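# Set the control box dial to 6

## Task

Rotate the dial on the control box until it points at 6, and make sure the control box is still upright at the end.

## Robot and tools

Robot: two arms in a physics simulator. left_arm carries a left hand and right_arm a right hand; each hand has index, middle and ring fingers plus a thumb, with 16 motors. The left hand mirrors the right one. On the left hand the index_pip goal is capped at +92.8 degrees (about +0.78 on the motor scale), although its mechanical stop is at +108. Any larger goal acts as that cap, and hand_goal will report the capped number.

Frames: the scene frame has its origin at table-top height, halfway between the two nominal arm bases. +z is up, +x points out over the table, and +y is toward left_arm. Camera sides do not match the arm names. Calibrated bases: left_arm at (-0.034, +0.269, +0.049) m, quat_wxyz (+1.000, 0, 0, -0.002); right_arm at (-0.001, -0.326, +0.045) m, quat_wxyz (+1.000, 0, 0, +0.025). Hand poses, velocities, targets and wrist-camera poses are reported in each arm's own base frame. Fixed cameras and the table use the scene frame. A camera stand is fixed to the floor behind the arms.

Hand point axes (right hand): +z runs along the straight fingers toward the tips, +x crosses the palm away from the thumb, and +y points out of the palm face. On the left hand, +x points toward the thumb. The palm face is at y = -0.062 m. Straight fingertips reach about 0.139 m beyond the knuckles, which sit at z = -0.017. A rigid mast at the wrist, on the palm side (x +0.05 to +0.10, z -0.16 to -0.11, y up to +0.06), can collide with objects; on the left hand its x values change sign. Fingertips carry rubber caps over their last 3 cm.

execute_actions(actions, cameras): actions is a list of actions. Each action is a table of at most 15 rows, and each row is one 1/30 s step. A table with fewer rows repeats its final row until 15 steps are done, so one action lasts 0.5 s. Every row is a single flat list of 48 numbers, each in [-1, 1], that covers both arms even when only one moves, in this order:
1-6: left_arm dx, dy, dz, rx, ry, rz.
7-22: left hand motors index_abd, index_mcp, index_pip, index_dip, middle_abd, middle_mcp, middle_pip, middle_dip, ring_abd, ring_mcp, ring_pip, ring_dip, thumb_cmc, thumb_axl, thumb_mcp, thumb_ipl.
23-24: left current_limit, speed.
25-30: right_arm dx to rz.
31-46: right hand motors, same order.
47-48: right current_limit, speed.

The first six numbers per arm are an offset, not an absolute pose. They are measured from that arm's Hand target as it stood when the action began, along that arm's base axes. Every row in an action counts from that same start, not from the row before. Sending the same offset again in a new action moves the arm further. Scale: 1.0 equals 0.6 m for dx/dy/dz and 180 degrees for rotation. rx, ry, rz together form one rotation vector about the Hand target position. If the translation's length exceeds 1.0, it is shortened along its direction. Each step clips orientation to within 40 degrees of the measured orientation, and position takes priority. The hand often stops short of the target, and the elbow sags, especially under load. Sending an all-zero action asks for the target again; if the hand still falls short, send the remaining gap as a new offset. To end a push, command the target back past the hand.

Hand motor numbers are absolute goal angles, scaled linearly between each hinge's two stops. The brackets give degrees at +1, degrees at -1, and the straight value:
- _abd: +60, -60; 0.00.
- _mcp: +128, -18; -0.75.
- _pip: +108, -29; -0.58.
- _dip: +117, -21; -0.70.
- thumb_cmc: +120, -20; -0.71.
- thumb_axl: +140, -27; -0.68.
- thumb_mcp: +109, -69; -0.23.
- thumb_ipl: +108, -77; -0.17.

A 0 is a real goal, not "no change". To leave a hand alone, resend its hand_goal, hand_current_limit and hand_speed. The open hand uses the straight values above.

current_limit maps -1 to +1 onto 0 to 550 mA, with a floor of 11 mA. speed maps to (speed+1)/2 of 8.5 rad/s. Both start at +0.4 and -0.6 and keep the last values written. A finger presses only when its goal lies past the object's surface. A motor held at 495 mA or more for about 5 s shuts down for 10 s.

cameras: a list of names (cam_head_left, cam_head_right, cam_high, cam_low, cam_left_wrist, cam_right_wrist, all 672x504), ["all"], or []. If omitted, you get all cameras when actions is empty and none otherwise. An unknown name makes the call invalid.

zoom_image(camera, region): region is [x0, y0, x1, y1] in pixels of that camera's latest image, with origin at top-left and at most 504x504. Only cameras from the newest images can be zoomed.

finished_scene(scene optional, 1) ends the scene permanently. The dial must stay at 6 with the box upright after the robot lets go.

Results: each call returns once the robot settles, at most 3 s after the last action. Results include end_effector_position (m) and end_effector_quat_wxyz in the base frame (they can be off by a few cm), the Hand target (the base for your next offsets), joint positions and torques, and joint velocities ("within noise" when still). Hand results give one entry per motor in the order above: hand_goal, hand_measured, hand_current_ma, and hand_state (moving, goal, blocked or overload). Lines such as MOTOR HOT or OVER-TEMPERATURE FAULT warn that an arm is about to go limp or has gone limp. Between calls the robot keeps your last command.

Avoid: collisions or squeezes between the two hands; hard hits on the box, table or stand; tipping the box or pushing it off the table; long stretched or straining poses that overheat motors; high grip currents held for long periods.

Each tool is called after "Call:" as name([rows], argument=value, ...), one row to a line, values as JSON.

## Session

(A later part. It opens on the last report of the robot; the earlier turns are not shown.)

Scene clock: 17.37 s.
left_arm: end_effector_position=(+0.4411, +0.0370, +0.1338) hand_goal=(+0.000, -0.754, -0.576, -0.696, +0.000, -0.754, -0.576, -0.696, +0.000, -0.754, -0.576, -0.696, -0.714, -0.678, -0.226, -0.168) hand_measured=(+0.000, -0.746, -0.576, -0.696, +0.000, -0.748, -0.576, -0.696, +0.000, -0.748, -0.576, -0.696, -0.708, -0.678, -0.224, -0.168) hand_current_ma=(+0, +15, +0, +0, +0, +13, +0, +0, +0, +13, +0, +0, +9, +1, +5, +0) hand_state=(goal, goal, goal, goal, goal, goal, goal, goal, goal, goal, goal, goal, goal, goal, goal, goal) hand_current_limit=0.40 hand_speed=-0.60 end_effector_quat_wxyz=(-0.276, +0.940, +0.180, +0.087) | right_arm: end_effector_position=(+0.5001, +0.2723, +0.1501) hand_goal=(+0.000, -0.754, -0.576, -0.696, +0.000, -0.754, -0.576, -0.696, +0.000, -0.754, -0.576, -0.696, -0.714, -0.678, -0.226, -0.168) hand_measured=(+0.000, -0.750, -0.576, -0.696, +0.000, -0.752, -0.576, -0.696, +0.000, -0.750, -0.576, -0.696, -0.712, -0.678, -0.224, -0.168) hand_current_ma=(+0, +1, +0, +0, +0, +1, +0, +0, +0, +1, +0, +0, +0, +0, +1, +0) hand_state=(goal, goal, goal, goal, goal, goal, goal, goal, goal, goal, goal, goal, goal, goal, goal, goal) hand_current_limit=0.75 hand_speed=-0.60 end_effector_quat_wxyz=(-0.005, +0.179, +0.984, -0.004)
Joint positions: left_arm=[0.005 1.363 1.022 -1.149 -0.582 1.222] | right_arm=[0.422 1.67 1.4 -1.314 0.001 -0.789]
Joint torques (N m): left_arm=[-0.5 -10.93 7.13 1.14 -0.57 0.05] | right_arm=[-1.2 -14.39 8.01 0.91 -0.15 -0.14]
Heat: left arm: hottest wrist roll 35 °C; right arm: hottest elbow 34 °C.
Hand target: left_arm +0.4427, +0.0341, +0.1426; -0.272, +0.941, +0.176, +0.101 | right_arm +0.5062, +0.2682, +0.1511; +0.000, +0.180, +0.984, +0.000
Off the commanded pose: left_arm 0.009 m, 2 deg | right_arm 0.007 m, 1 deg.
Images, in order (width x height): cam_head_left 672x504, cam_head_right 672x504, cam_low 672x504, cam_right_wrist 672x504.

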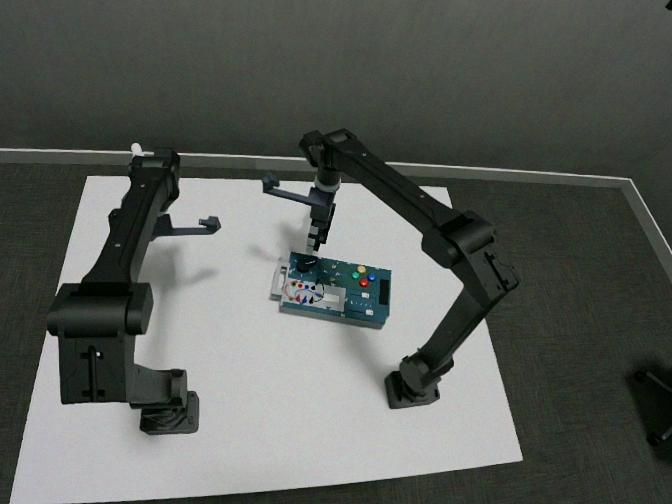

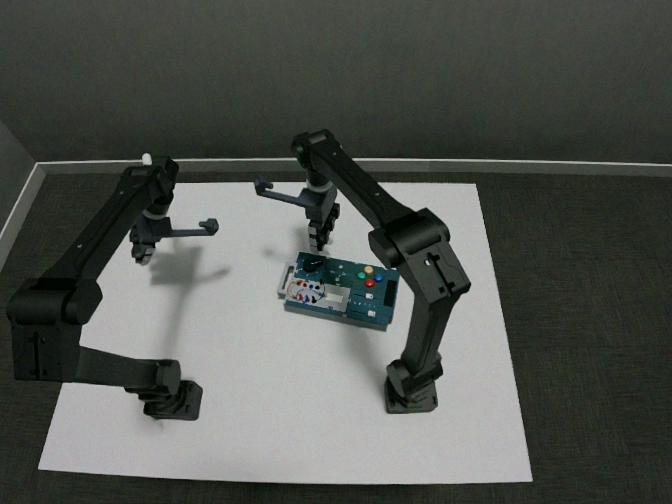

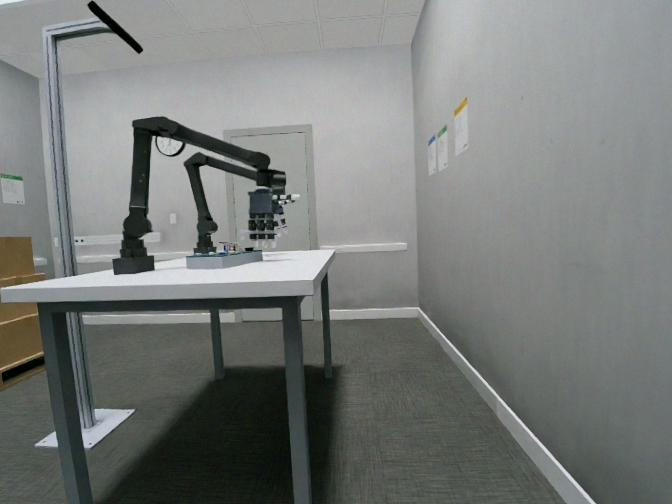

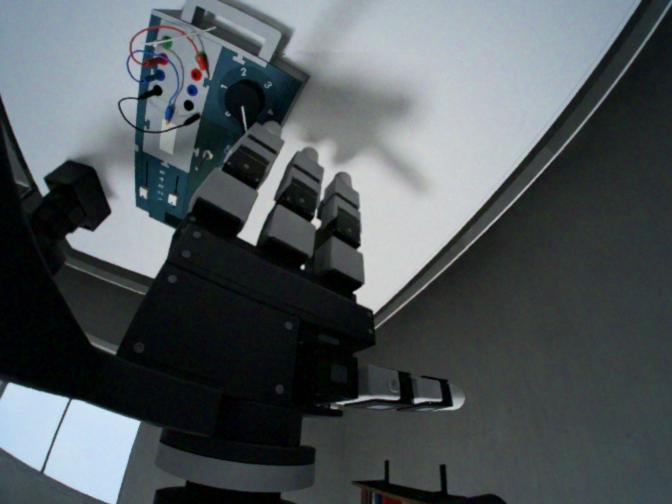

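Call:
execute_actions([
  [[0,0,0,0,0,0,0,-0.754,-0.576,-0.696,0,-0.754,-0.576,-0.696,0,-0.754,-0.576,-0.696,-0.714,-0.678,-0.226,-0.168,0.4,-0.6,0,-0.01,-0.022,0,0,0,0,-0.754,-0.576,-0.696,0,-0.754,-0.576,-0.696,0,-0.754,-0.576,-0.696,-0.714,-0.678,-0.226,-0.168,0.75,-0.6]],
], cameras=["cam_head_left","cam_head_right","cam_low","cam_right_wrist"])

Call:
zoom_image(camera="cam_head_left", region=[284, 225, 334, 285])

Call:
zoom_image(camera="cam_head_right", region=[284, 225, 334, 285])

Call:
zoom_image(camera="cam_low", region=[230, 215, 290, 265])

Call:
zoom_image(camera="cam_right_wrist", region=[200, 40, 340, 180])

Scene clock: 20.13 s.
left_arm: end_effector_position=(+0.4411, +0.0370, +0.1338) hand_goal=(+0.000, -0.754, -0.576, -0.696, +0.000, -0.754, -0.576, -0.696, +0.000, -0.754, -0.576, -0.696, -0.714, -0.678, -0.226, -0.168) hand_measured=(+0.000, -0.746, -0.576, -0.696, +0.000, -0.748, -0.576, -0.696, +0.000, -0.748, -0.576, -0.696, -0.708, -0.678, -0.224, -0.168) hand_current_ma=(+0, +15, +0, +0, +0, +13, +0, +0, +0, +13, +0, +0, +9, +1, +5, +0) hand_state=(goal, goal, goal, goal, goal, goal, goal, goal, goal, goal, goal, goal, goal, goal, goal, goal) hand_current_limit=0.40 hand_speed=-0.60 end_effector_quat_wxyz=(-0.276, +0.940, +0.180, +0.087) | right_arm: end_effector_position=(+0.5029, +0.2660, +0.1419) hand_goal=(+0.000, -0.754, -0.576, -0.696, +0.000, -0.754, -0.576, -0.696, +0.000, -0.754, -0.576, -0.696, -0.714, -0.678, -0.226, -0.168) hand_measured=(+0.000, -0.750, -0.576, -0.696, +0.000, -0.752, -0.576, -0.696, +0.000, -0.750, -0.576, -0.696, -0.712, -0.678, -0.224, -0.168) hand_current_ma=(+0, +1, +0, +0, +0, +1, +0, +0, +0, +1, +0, +0, +0, +0, +1, +0) hand_state=(goal, goal, goal, goal, goal, goal, goal, goal, goal, goal, goal, goal, goal, goal, goal, goal) hand_current_limit=0.75 hand_speed=-0.60 end_effector_quat_wxyz=(-0.001, +0.180, +0.984, -0.001)
Joint positions: left_arm=[0.005 1.363 1.022 -1.149 -0.582 1.222] | right_arm=[0.408 1.67 1.376 -1.28 0.001 -0.8]
Joint torques (N m): left_arm=[-0.5 -10.93 7.15 1.1 -0.58 0.05] | right_arm=[-1.03 -14.1 7.5 0.92 -0.15 -0.16]
Heat: left arm: hottest wrist roll 35 °C; right arm: hottest elbow 34 °C.
Hand target: left_arm +0.4427, +0.0341, +0.1426; -0.272, +0.941, +0.176, +0.101 | right_arm +0.5063, +0.2621, +0.1379; -0.001, +0.181, +0.984, +0.000
Off the commanded pose: left_arm 0.009 m, 2 deg | right_arm 0.006 m, 0 deg.
Images, in order (width x height): cam_head_left 672x504, cam_head_right 672x504, cam_low 672x504, cam_right_wrist 672x504.

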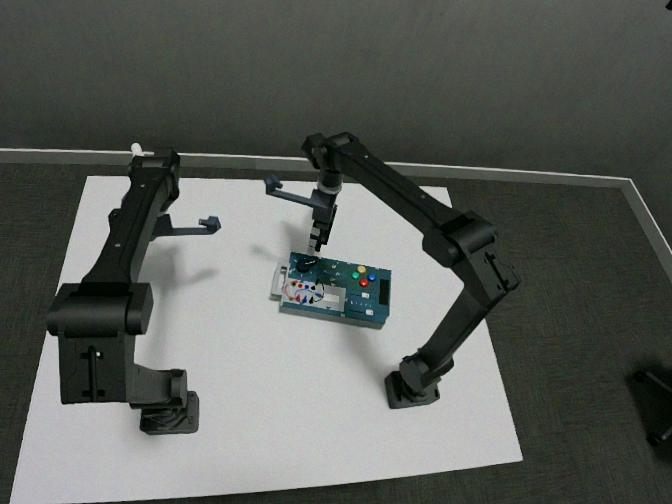

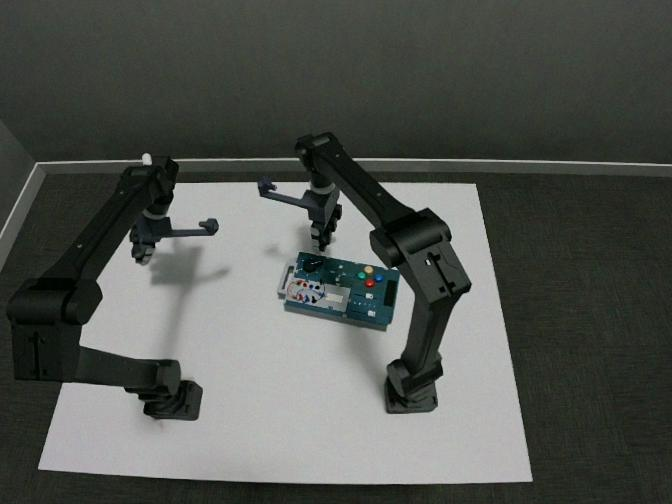

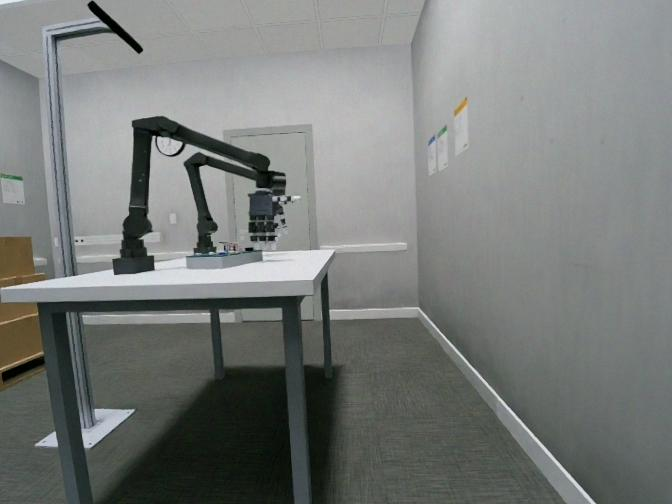

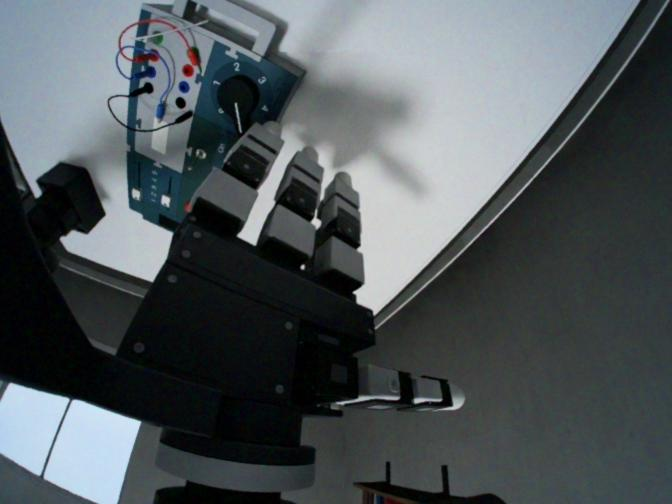

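Scaled by 8.400 from the camera's 672x504 image, which has a finer 960x720 frame.

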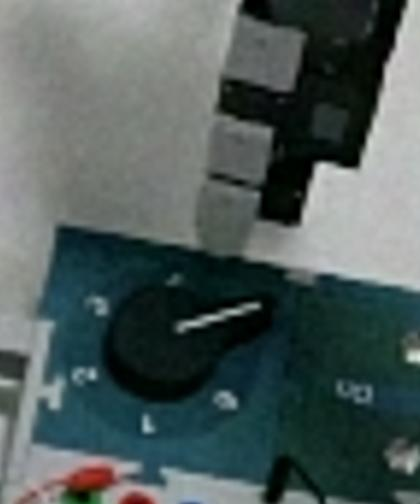

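Scaled by 8.400 from the camera's 672x504 image, which has a finer 960x720 frame.

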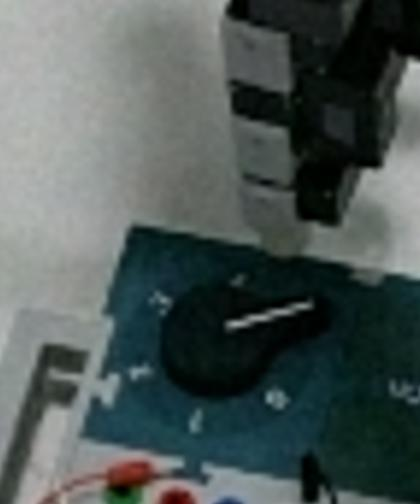

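Scaled by 8.400 from the camera's 672x504 image, which has a finer 960x720 frame.

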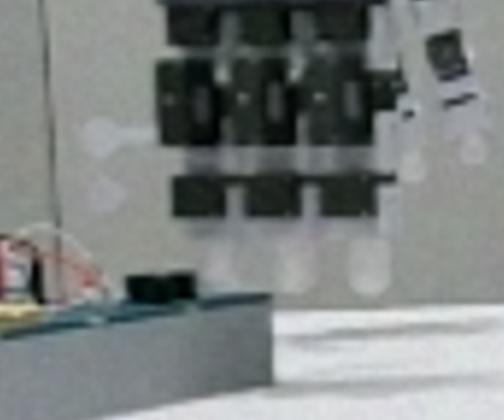

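Scaled by 3.600 from the camera's 672x504 image, which has a finer 960x720 frame.

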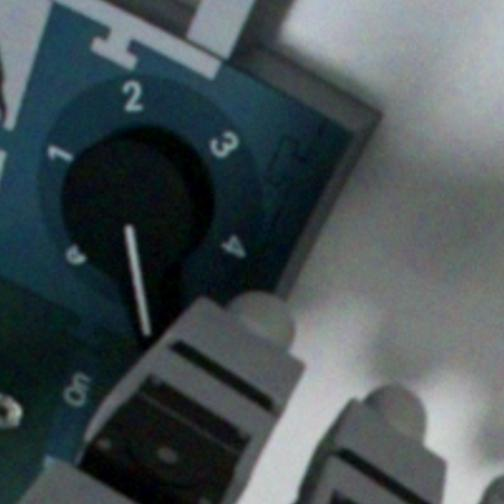

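Call:
execute_actions([
  [[0,0,0,0,0,0,0,-0.754,-0.576,-0.696,0,-0.754,-0.576,-0.696,0,-0.754,-0.576,-0.696,-0.714,-0.678,-0.226,-0.168,0.4,-0.6,-0.018,0,-0.007,0,0,0,0,-0.754,-0.576,-0.696,0,-0.754,-0.576,-0.696,0,-0.754,-0.576,-0.696,-0.714,-0.678,-0.226,-0.168,0.75,-0.6]],
], cameras=["cam_head_left","cam_head_right","cam_low","cam_right_wrist"])

Call:
zoom_image(camera="cam_head_left", region=[284, 225, 334, 285])

Call:
zoom_image(camera="cam_head_right", region=[284, 225, 334, 285])

Call:
zoom_image(camera="cam_low", region=[230, 215, 290, 265])

Call:
zoom_image(camera="cam_right_wrist", region=[200, 40, 340, 180])

Scene clock: 21.13 s.
left_arm: end_effector_position=(+0.4411, +0.0370, +0.1338) hand_goal=(+0.000, -0.754, -0.576, -0.696, +0.000, -0.754, -0.576, -0.696, +0.000, -0.754, -0.576, -0.696, -0.714, -0.678, -0.226, -0.168) hand_measured=(+0.000, -0.746, -0.576, -0.696, +0.000, -0.748, -0.576, -0.696, +0.000, -0.748, -0.576, -0.696, -0.708, -0.678, -0.224, -0.168) hand_current_ma=(+0, +15, +0, +0, +0, +13, +0, +0, +0, +13, +0, +0, +9, +1, +5, +0) hand_state=(goal, goal, goal, goal, goal, goal, goal, goal, goal, goal, goal, goal, goal, goal, goal, goal) hand_current_limit=0.40 hand_speed=-0.60 end_effector_quat_wxyz=(-0.276, +0.940, +0.180, +0.087) | right_arm: end_effector_position=(+0.4992, +0.2648, +0.1381) hand_goal=(+0.000, -0.754, -0.576, -0.696, +0.000, -0.754, -0.576, -0.696, +0.000, -0.754, -0.576, -0.696, -0.714, -0.678, -0.226, -0.168) hand_measured=(+0.000, -0.750, -0.576, -0.696, +0.000, -0.752, -0.576, -0.696, -0.010, -0.748, -0.574, -0.696, -0.712, -0.678, -0.222, -0.168) hand_current_ma=(+0, +1, +0, +0, +0, +1, +0, +0, -6, +4, +1, +0, +0, +0, +2, +0) hand_state=(goal, goal, goal, goal, goal, goal, goal, goal, goal, goal, goal, goal, goal, goal, goal, goal) hand_current_limit=0.75 hand_speed=-0.60 end_effector_quat_wxyz=(+0.000, +0.180, +0.984, +0.001)
Joint positions: left_arm=[0.005 1.363 1.022 -1.149 -0.582 1.222] | right_arm=[0.408 1.661 1.352 -1.26 -0.001 -0.8]
Joint torques (N m): left_arm=[-0.38 -11.05 7.13 1.16 -0.58 0.05] | right_arm=[-0.26 -15.03 6.31 0.84 -0.08 -0.05]
Heat: left arm: hottest wrist roll 35 °C; right arm: hottest elbow 34 °C.
Hand target: left_arm +0.4427, +0.0341, +0.1426; -0.272, +0.941, +0.176, +0.101 | right_arm +0.4955, +0.2621, +0.1338; +0.000, +0.181, +0.984, +0.000
Off the commanded pose: left_arm 0.009 m, 2 deg | right_arm 0.006 m, 0 deg.
Images, in order (width x height): cam_head_left 672x504, cam_head_right 672x504, cam_low 672x504, cam_right_wrist 672x504.

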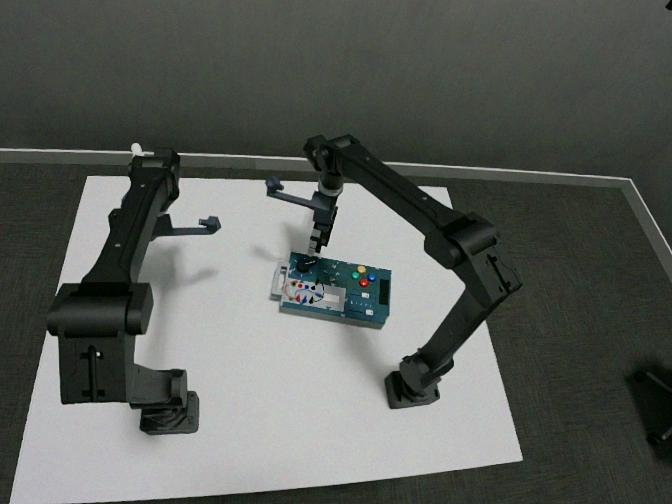

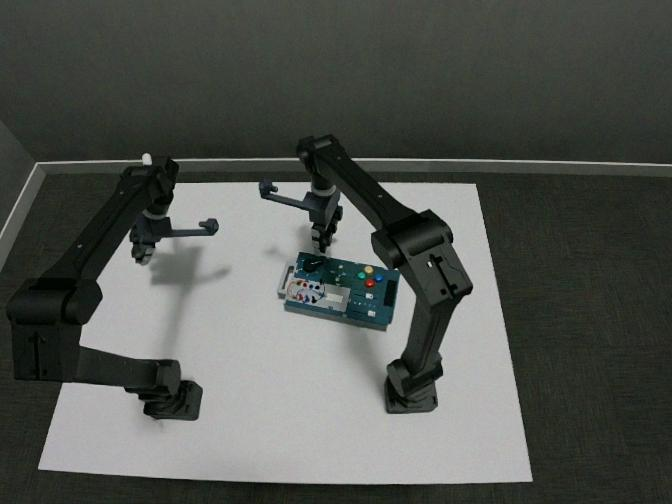

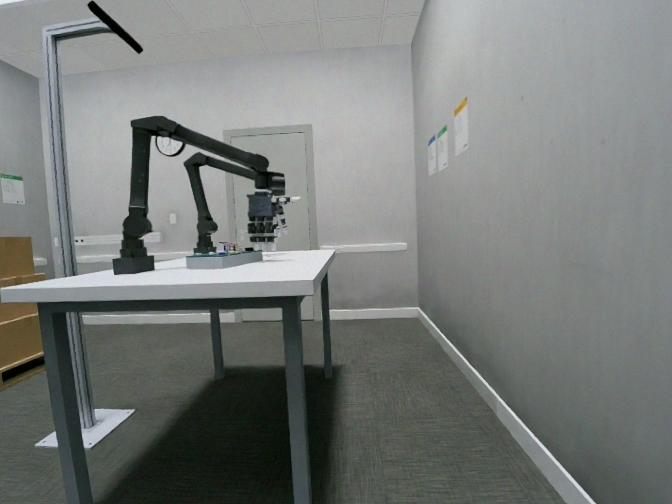

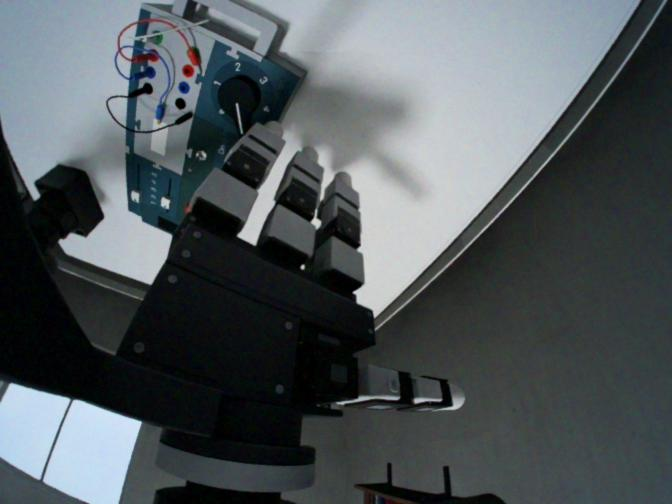

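Scaled by 8.400 from the camera's 672x504 image, which has a finer 960x720 frame.

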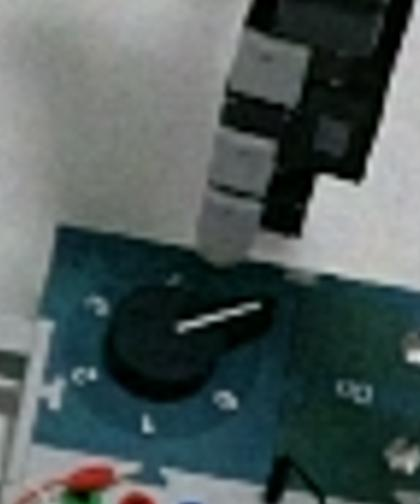

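Scaled by 8.400 from the camera's 672x504 image, which has a finer 960x720 frame.

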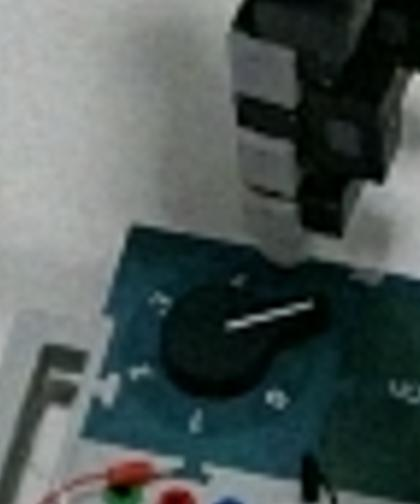

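Scaled by 8.400 from the camera's 672x504 image, which has a finer 960x720 frame.

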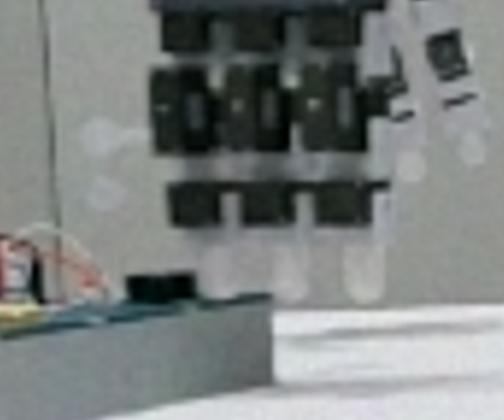

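Scaled by 3.600 from the camera's 672x504 image, which has a finer 960x720 frame.

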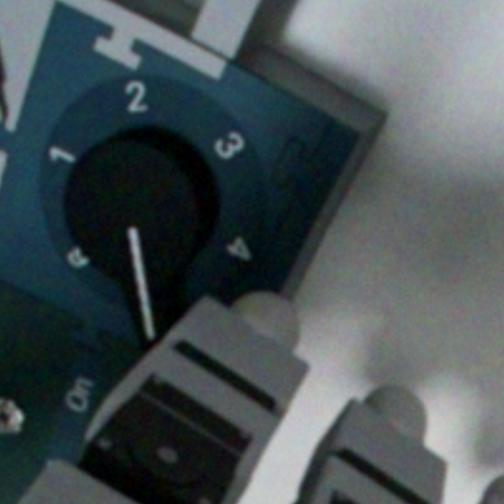

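Call:
execute_actions([
  [[0,0,0,0,0,0,0,-0.754,-0.576,-0.696,0,-0.754,-0.576,-0.696,0,-0.754,-0.576,-0.696,-0.714,-0.678,-0.226,-0.168,0.4,-0.6,-0.006,0,0.009,0,0,0,0,-0.754,-0.576,-0.696,0,-0.754,-0.576,-0.696,0,-0.754,-0.576,-0.696,-0.714,-0.678,-0.226,-0.168,0.75,-0.6]],
  [[0,0,0,0,0,0,0,-0.754,-0.576,-0.696,0,-0.754,-0.576,-0.696,0,-0.754,-0.576,-0.696,-0.714,-0.678,-0.226,-0.168,0.4,-0.6,-0.01,0,0,0,0,0,0,-0.754,-0.576,-0.696,0,-0.754,-0.576,-0.696,0,-0.754,-0.576,-0.696,-0.714,-0.678,-0.226,-0.168,0.75,-0.6]],
], cameras=["cam_head_left","cam_head_right","cam_low","cam_right_wrist"])

Call:
zoom_image(camera="cam_head_left", region=[284, 225, 334, 285])

Call:
zoom_image(camera="cam_head_right", region=[284, 225, 334, 285])

Call:
zoom_image(camera="cam_right_wrist", region=[200, 40, 340, 180])

Call:
zoom_image(camera="cam_low", region=[230, 215, 290, 265])

Scene clock: 29.33 s.
left_arm: end_effector_position=(+0.4411, +0.0370, +0.1338) hand_goal=(+0.000, -0.754, -0.576, -0.696, +0.000, -0.754, -0.576, -0.696, +0.000, -0.754, -0.576, -0.696, -0.714, -0.678, -0.226, -0.168) hand_measured=(+0.000, -0.746, -0.576, -0.696, +0.000, -0.748, -0.576, -0.696, +0.000, -0.748, -0.576, -0.696, -0.708, -0.678, -0.224, -0.168) hand_current_ma=(+0, +15, +0, +0, +0, +13, +0, +0, +0, +13, +0, +0, +9, +1, +5, +0) hand_state=(goal, goal, goal, goal, goal, goal, goal, goal, goal, goal, goal, goal, goal, goal, goal, goal) hand_current_limit=0.40 hand_speed=-0.60 end_effector_quat_wxyz=(-0.276, +0.940, +0.180, +0.087) | right_arm: end_effector_position=(+0.4921, +0.2616, +0.1381) hand_goal=(+0.000, -0.754, -0.576, -0.696, +0.000, -0.754, -0.576, -0.696, +0.000, -0.754, -0.576, -0.696, -0.714, -0.678, -0.226, -0.168) hand_measured=(+0.000, -0.750, -0.576, -0.696, +0.000, -0.752, -0.576, -0.696, -0.020, -0.738, -0.568, -0.692, -0.712, -0.678, -0.222, -0.168) hand_current_ma=(+0, +1, +0, +0, +0, +1, +0, +0, -18, +17, +5, +2, +0, +0, +2, +0) hand_state=(goal, goal, goal, goal, goal, goal, goal, goal, blocked, goal, goal, goal, goal, goal, goal, goal) hand_current_limit=0.75 hand_speed=-0.60 end_effector_quat_wxyz=(-0.001, +0.181, +0.984, +0.000)
Joint positions: left_arm=[0.005 1.363 1.022 -1.149 -0.582 1.222] | right_arm=[0.408 1.643 1.331 -1.26 -0.001 -0.799]
Joint torques (N m): left_arm=[-0.5 -10.99 7.15 1.13 -0.58 0.05] | right_arm=[0.26 -15.44 6.53 0.55 -0.07 0.03]
Heat: left arm: hottest elbow 35 °C; right arm: hottest shoulder 34 °C.
Hand target: left_arm +0.4427, +0.0341, +0.1426; -0.272, +0.941, +0.176, +0.101 | right_arm +0.4858, +0.2620, +0.1388; -0.001, +0.181, +0.984, +0.000
Off the commanded pose: left_arm 0.009 m, 2 deg | right_arm 0.006 m, 0 deg.
Images, in order (width x height): cam_head_left 672x504, cam_head_right 672x504, cam_low 672x504, cam_right_wrist 672x504.

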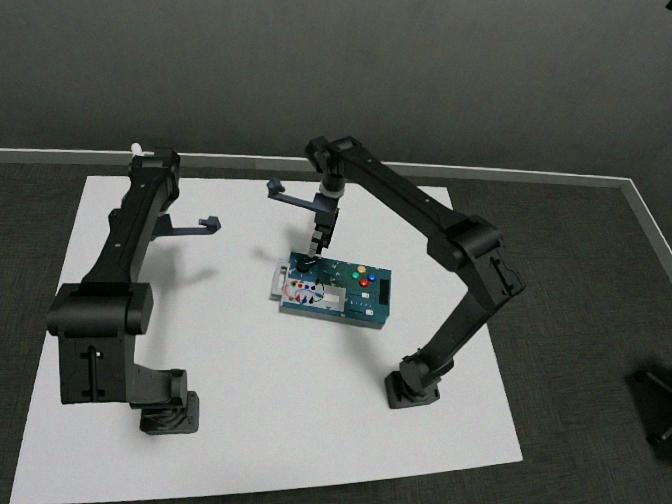

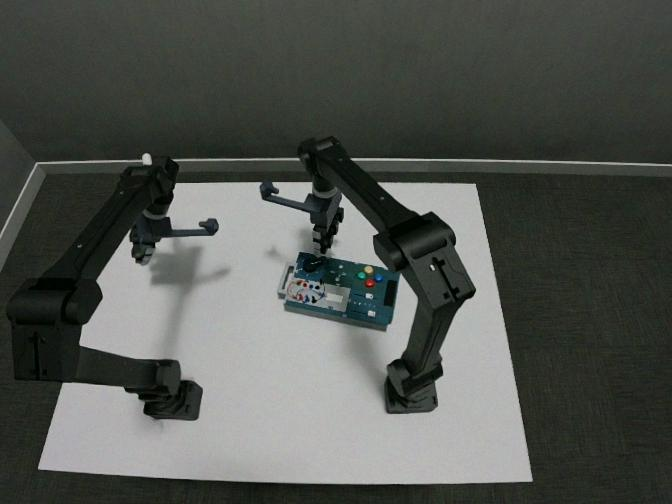

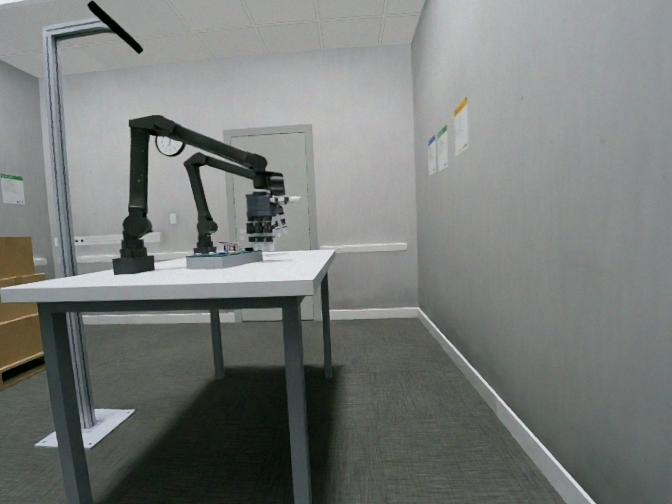

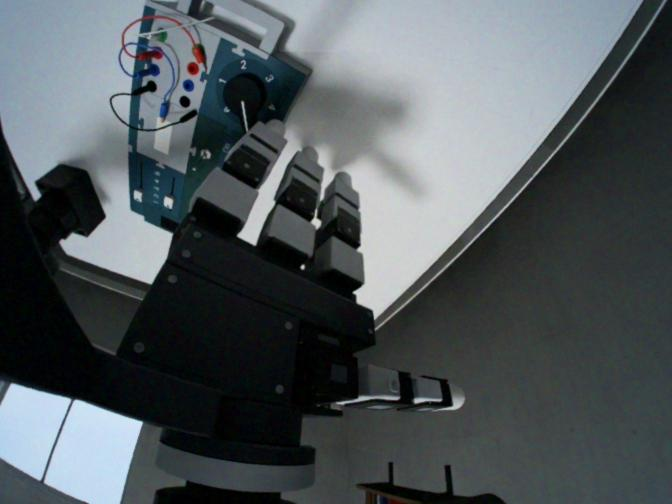

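Scaled by 8.400 from the camera's 672x504 image, which has a finer 960x720 frame.

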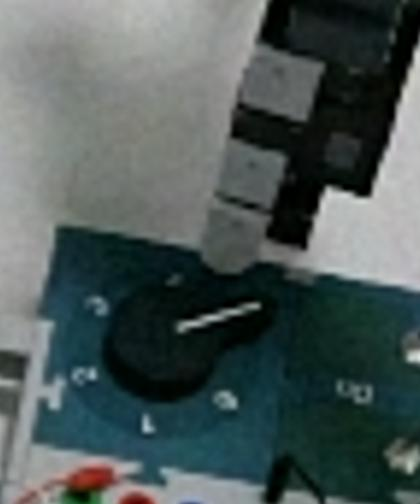

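Scaled by 8.400 from the camera's 672x504 image, which has a finer 960x720 frame.

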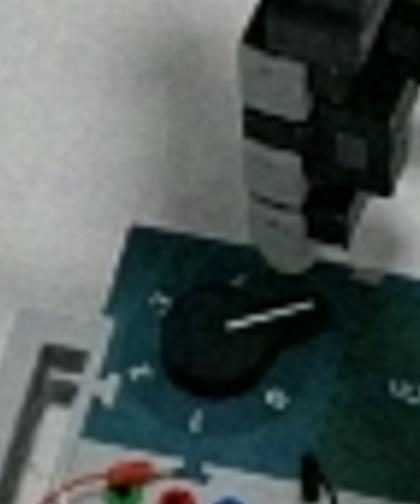

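Scaled by 3.600 from the camera's 672x504 image, which has a finer 960x720 frame.

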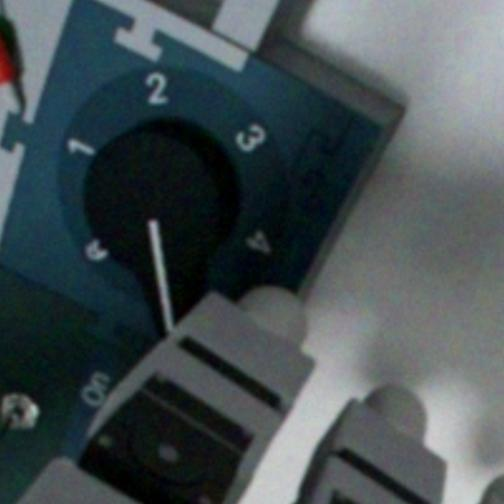

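Scaled by 8.400 from the camera's 672x504 image, which has a finer 960x720 frame.

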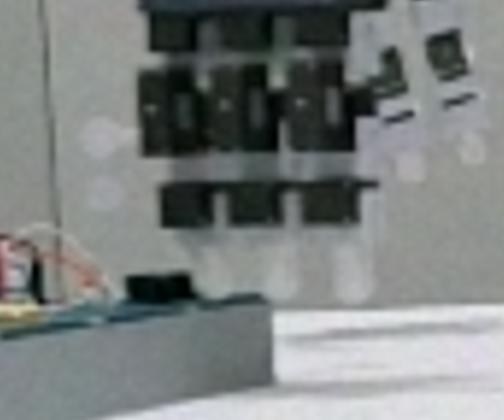

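Call:
execute_actions([
  [[0,0,0,0,0,0,0,-0.754,-0.576,-0.696,0,-0.754,-0.576,-0.696,0,-0.754,-0.576,-0.696,-0.714,-0.678,-0.226,-0.168,0.4,-0.6,-0.007,0.002,0.013,0,0,0,0,-0.754,-0.576,-0.696,0,-0.754,-0.576,-0.696,0,-0.754,-0.576,-0.696,-0.714,-0.678,-0.226,-0.168,0.75,-0.6]],
  [[0,0,0,0,0,0,0,-0.754,-0.576,-0.696,0,-0.754,-0.576,-0.696,0,-0.754,-0.576,-0.696,-0.714,-0.678,-0.226,-0.168,0.4,-0.6,-0.012,0,0,0,0,0,0,-0.754,-0.576,-0.696,0,-0.754,-0.576,-0.696,0,-0.754,-0.576,-0.696,-0.714,-0.678,-0.226,-0.168,0.75,-0.6]],
], cameras=["cam_head_left","cam_head_right","cam_low","cam_right_wrist"])

Call:
zoom_image(camera="cam_head_left", region=[284, 225, 334, 285])

Call:
zoom_image(camera="cam_head_right", region=[284, 225, 334, 285])

Call:
zoom_image(camera="cam_right_wrist", region=[200, 40, 340, 180])

Call:
zoom_image(camera="cam_low", region=[230, 215, 290, 265])

Scene clock: 30.93 s.
left_arm: end_effector_position=(+0.4411, +0.0370, +0.1338) hand_goal=(+0.000, -0.754, -0.576, -0.696, +0.000, -0.754, -0.576, -0.696, +0.000, -0.754, -0.576, -0.696, -0.714, -0.678, -0.226, -0.168) hand_measured=(+0.000, -0.746, -0.576, -0.696, +0.000, -0.748, -0.576, -0.696, +0.000, -0.748, -0.576, -0.696, -0.708, -0.678, -0.224, -0.168) hand_current_ma=(+0, +15, +0, +0, +0, +13, +0, +0, +0, +13, +0, +0, +9, +1, +5, +0) hand_state=(goal, goal, goal, goal, goal, goal, goal, goal, goal, goal, goal, goal, goal, goal, goal, goal) hand_current_limit=0.40 hand_speed=-0.60 end_effector_quat_wxyz=(-0.276, +0.940, +0.180, +0.087) | right_arm: end_effector_position=(+0.4834, +0.2583, +0.1390) hand_goal=(+0.000, -0.754, -0.576, -0.696, +0.000, -0.754, -0.576, -0.696, +0.000, -0.754, -0.576, -0.696, -0.714, -0.678, -0.226, -0.168) hand_measured=(+0.000, -0.750, -0.576, -0.696, +0.000, -0.752, -0.576, -0.696, -0.012, -0.746, -0.572, -0.694, -0.712, -0.678, -0.222, -0.168) hand_current_ma=(+0, +1, +0, +0, +0, +1, +0, +0, -8, +7, +1, +1, +0, +0, +2, +0) hand_state=(goal, goal, goal, goal, goal, goal, goal, goal, goal, goal, goal, goal, goal, goal, goal, goal) hand_current_limit=0.75 hand_speed=-0.60 end_effector_quat_wxyz=(-0.003, +0.184, +0.983, -0.002)
Joint positions: left_arm=[0.005 1.363 1.022 -1.149 -0.582 1.222] | right_arm=[0.41 1.622 1.307 -1.263 0 -0.789]
Joint torques (N m): left_arm=[-0.44 -11.05 7.13 1.13 -0.59 0.05] | right_arm=[1.08 -15.91 7.09 0.12 -0.1 0.03]
Heat: left arm: hottest elbow 35 °C; right arm: hottest shoulder 34 °C.
Hand target: left_arm +0.4427, +0.0341, +0.1426; -0.272, +0.941, +0.176, +0.101 | right_arm +0.4745, +0.2632, +0.1469; +0.000, +0.181, +0.984, +0.000
Off the commanded pose: left_arm 0.009 m, 2 deg | right_arm 0.013 m, 1 deg.
Images, in order (width x height): cam_head_left 672x504, cam_head_right 672x504, cam_low 672x504, cam_right_wrist 672x504.

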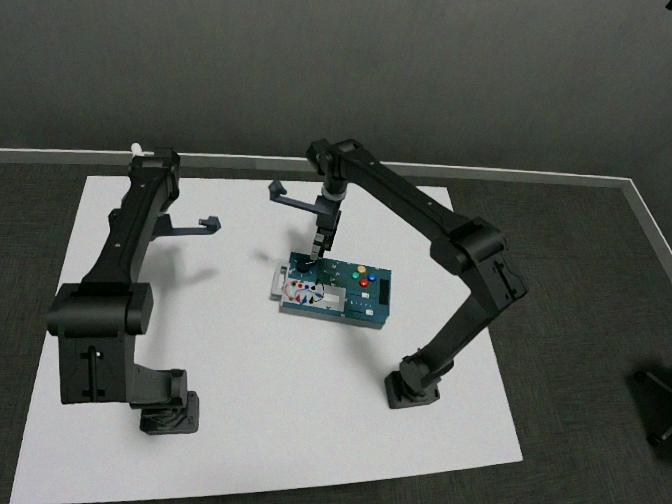

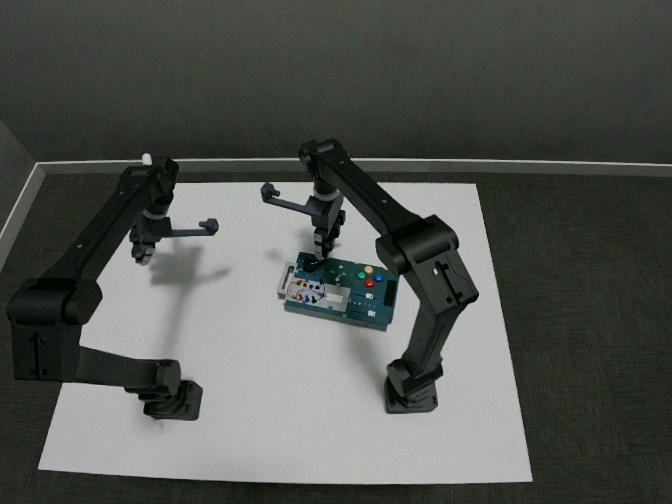

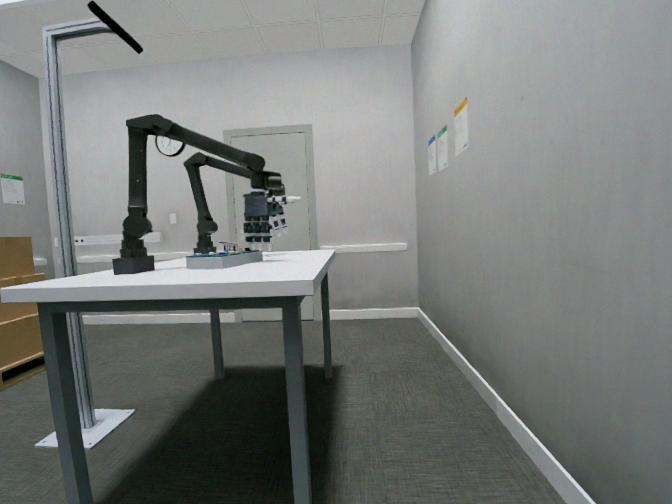

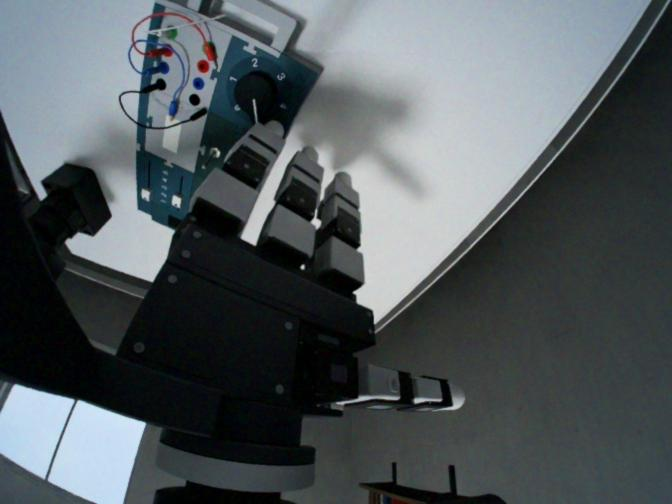

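Scaled by 8.400 from the camera's 672x504 image, which has a finer 960x720 frame.

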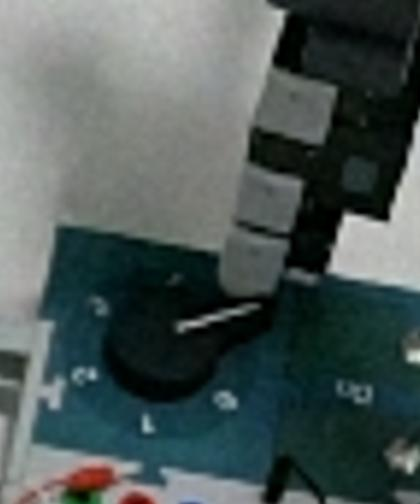

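Scaled by 8.400 from the camera's 672x504 image, which has a finer 960x720 frame.

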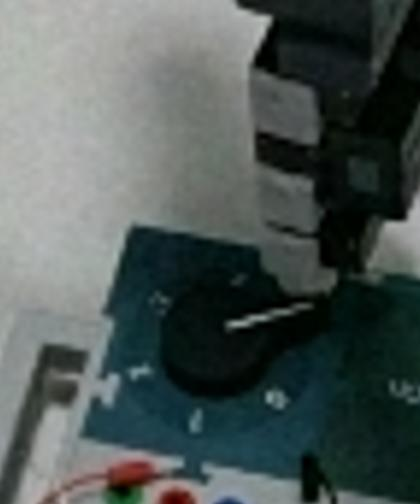

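Scaled by 3.600 from the camera's 672x504 image, which has a finer 960x720 frame.

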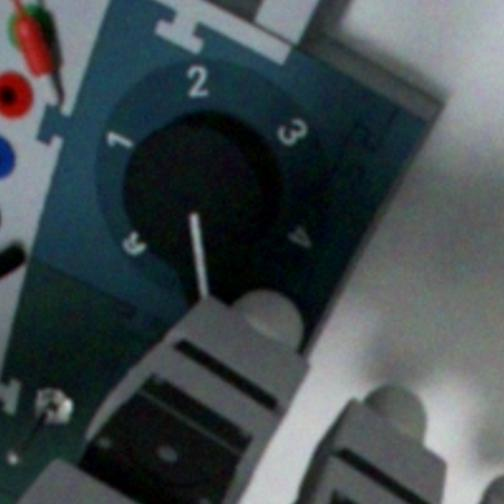

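Scaled by 8.400 from the camera's 672x504 image, which has a finer 960x720 frame.

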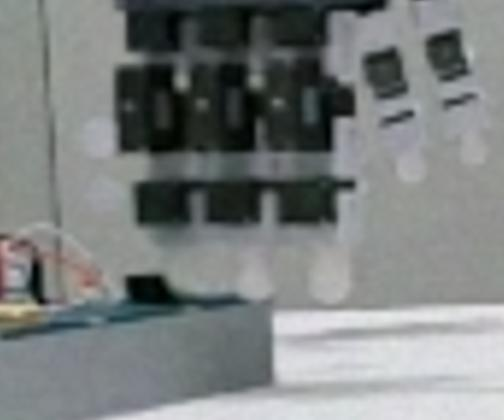

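Call:
execute_actions([
  [[0,0,0,0,0,0,0,-0.754,-0.576,-0.696,0,-0.754,-0.576,-0.696,0,-0.754,-0.576,-0.696,-0.714,-0.678,-0.226,-0.168,0.4,-0.6,0.007,0.017,0.0,0,0,0,0,-0.754,-0.576,-0.696,0,-0.754,-0.576,-0.696,0,-0.754,-0.576,-0.696,-0.714,-0.678,-0.226,-0.168,0.75,-0.6]],
], cameras=["cam_head_left","cam_head_right","cam_low","cam_right_wrist"])

Call:
zoom_image(camera="cam_head_left", region=[284, 225, 334, 285])

Call:
zoom_image(camera="cam_head_right", region=[284, 225, 334, 285])

Call:
zoom_image(camera="cam_right_wrist", region=[200, 40, 340, 180])

Scene clock: 32.27 s.
left_arm: end_effector_position=(+0.4411, +0.0370, +0.1338) hand_goal=(+0.000, -0.754, -0.576, -0.696, +0.000, -0.754, -0.576, -0.696, +0.000, -0.754, -0.576, -0.696, -0.714, -0.678, -0.226, -0.168) hand_measured=(+0.000, -0.746, -0.576, -0.696, +0.000, -0.748, -0.576, -0.696, +0.000, -0.748, -0.576, -0.696, -0.708, -0.678, -0.224, -0.168) hand_current_ma=(+0, +15, +0, +0, +0, +13, +0, +0, +0, +13, +0, +0, +9, +1, +5, +0) hand_state=(goal, goal, goal, goal, goal, goal, goal, goal, goal, goal, goal, goal, goal, goal, goal, goal) hand_current_limit=0.40 hand_speed=-0.60 end_effector_quat_wxyz=(-0.276, +0.940, +0.180, +0.087) | right_arm: end_effector_position=(+0.4813, +0.2632, +0.1388) hand_goal=(+0.000, -0.754, -0.576, -0.696, +0.000, -0.754, -0.576, -0.696, +0.000, -0.754, -0.576, -0.696, -0.714, -0.678, -0.226, -0.168) hand_measured=(+0.000, -0.750, -0.576, -0.696, +0.000, -0.752, -0.576, -0.696, -0.026, -0.752, -0.574, -0.694, -0.712, -0.678, -0.222, -0.168) hand_current_ma=(+0, +1, +0, +0, +0, +1, +0, +0, -26, +1, +1, +1, +0, +0, +2, +0) hand_state=(goal, goal, goal, goal, goal, goal, goal, goal, blocked, goal, goal, goal, goal, goal, goal, goal) hand_current_limit=0.75 hand_speed=-0.60 end_effector_quat_wxyz=(-0.002, +0.185, +0.983, -0.004)
Joint positions: left_arm=[0.005 1.363 1.022 -1.149 -0.582 1.222] | right_arm=[0.424 1.622 1.307 -1.263 0.004 -0.775]
Joint torques (N m): left_arm=[-0.5 -10.99 7.19 1.11 -0.58 0.05] | right_arm=[1.38 -14.15 8.99 -0.03 -0.27 0.07]
Heat: left arm: hottest elbow 35 °C; right arm: hottest shoulder 34 °C.
Hand target: left_arm +0.4427, +0.0341, +0.1426; -0.272, +0.941, +0.176, +0.101 | right_arm +0.4787, +0.2735, +0.1469; +0.000, +0.181, +0.984, +0.000
Off the commanded pose: left_arm 0.009 m, 2 deg | right_arm 0.013 m, 1 deg.
Images, in order (width x height): cam_head_left 672x504, cam_head_right 672x504, cam_low 672x504, cam_right_wrist 672x504.

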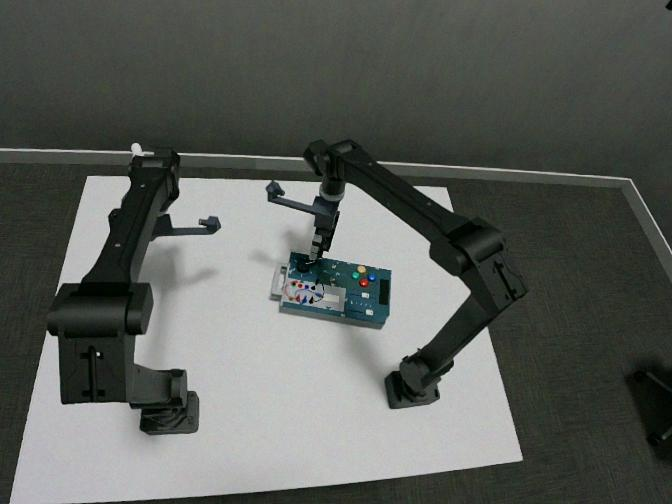

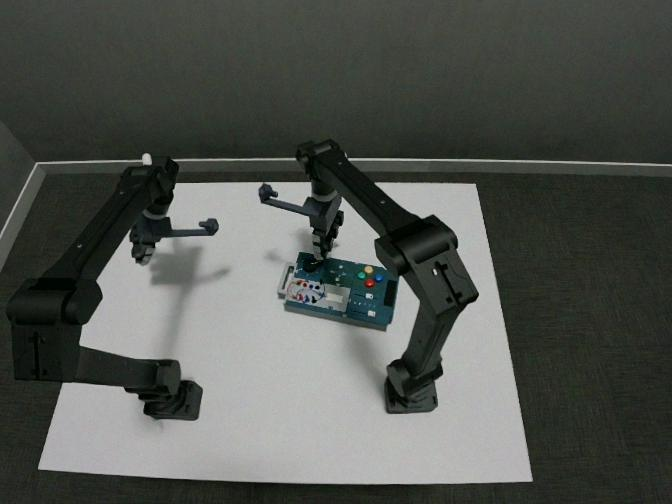

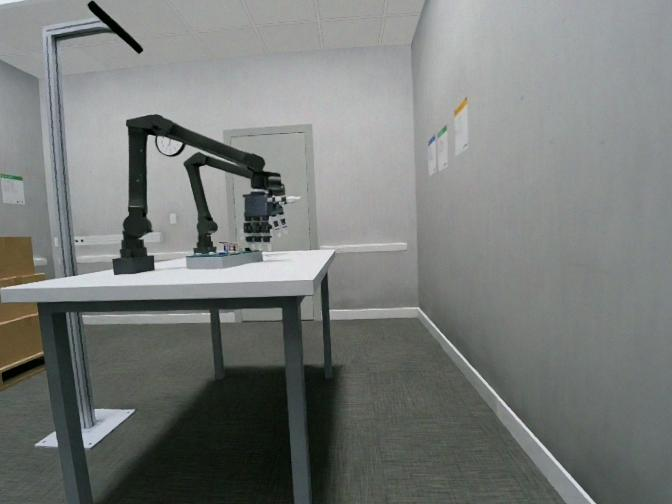

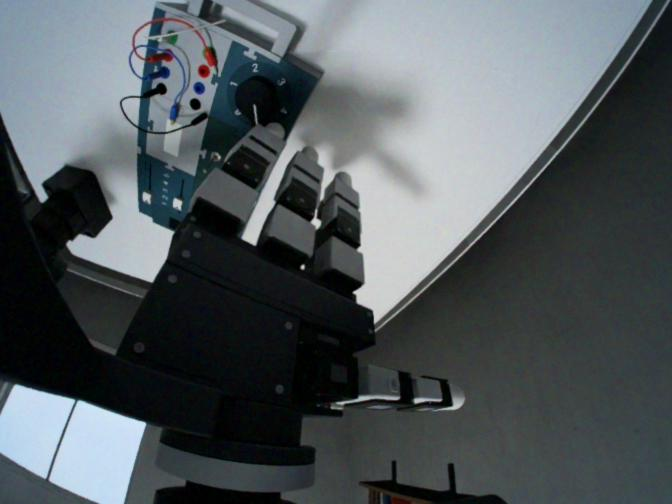

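Scaled by 8.400 from the camera's 672x504 image, which has a finer 960x720 frame.

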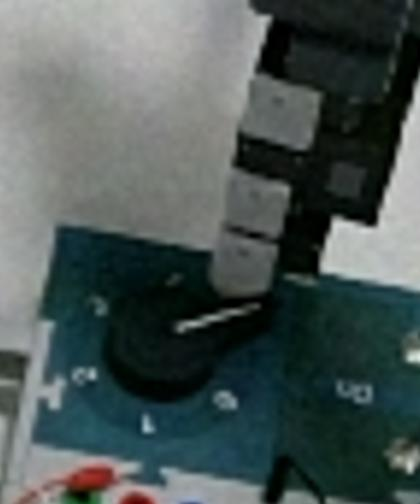

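Scaled by 8.400 from the camera's 672x504 image, which has a finer 960x720 frame.

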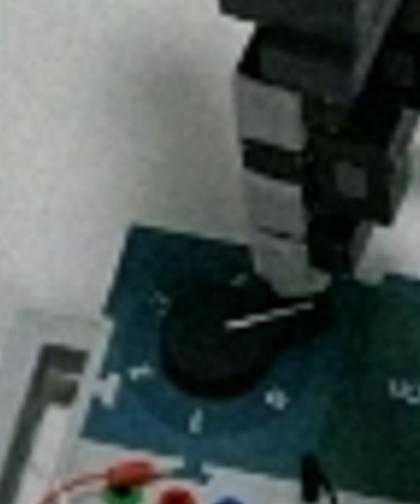

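Scaled by 3.600 from the camera's 672x504 image, which has a finer 960x720 frame.

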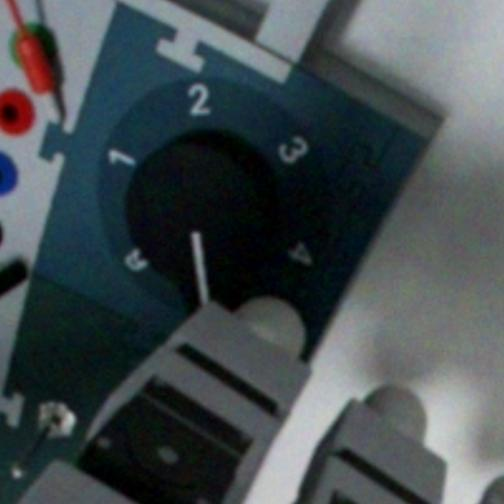

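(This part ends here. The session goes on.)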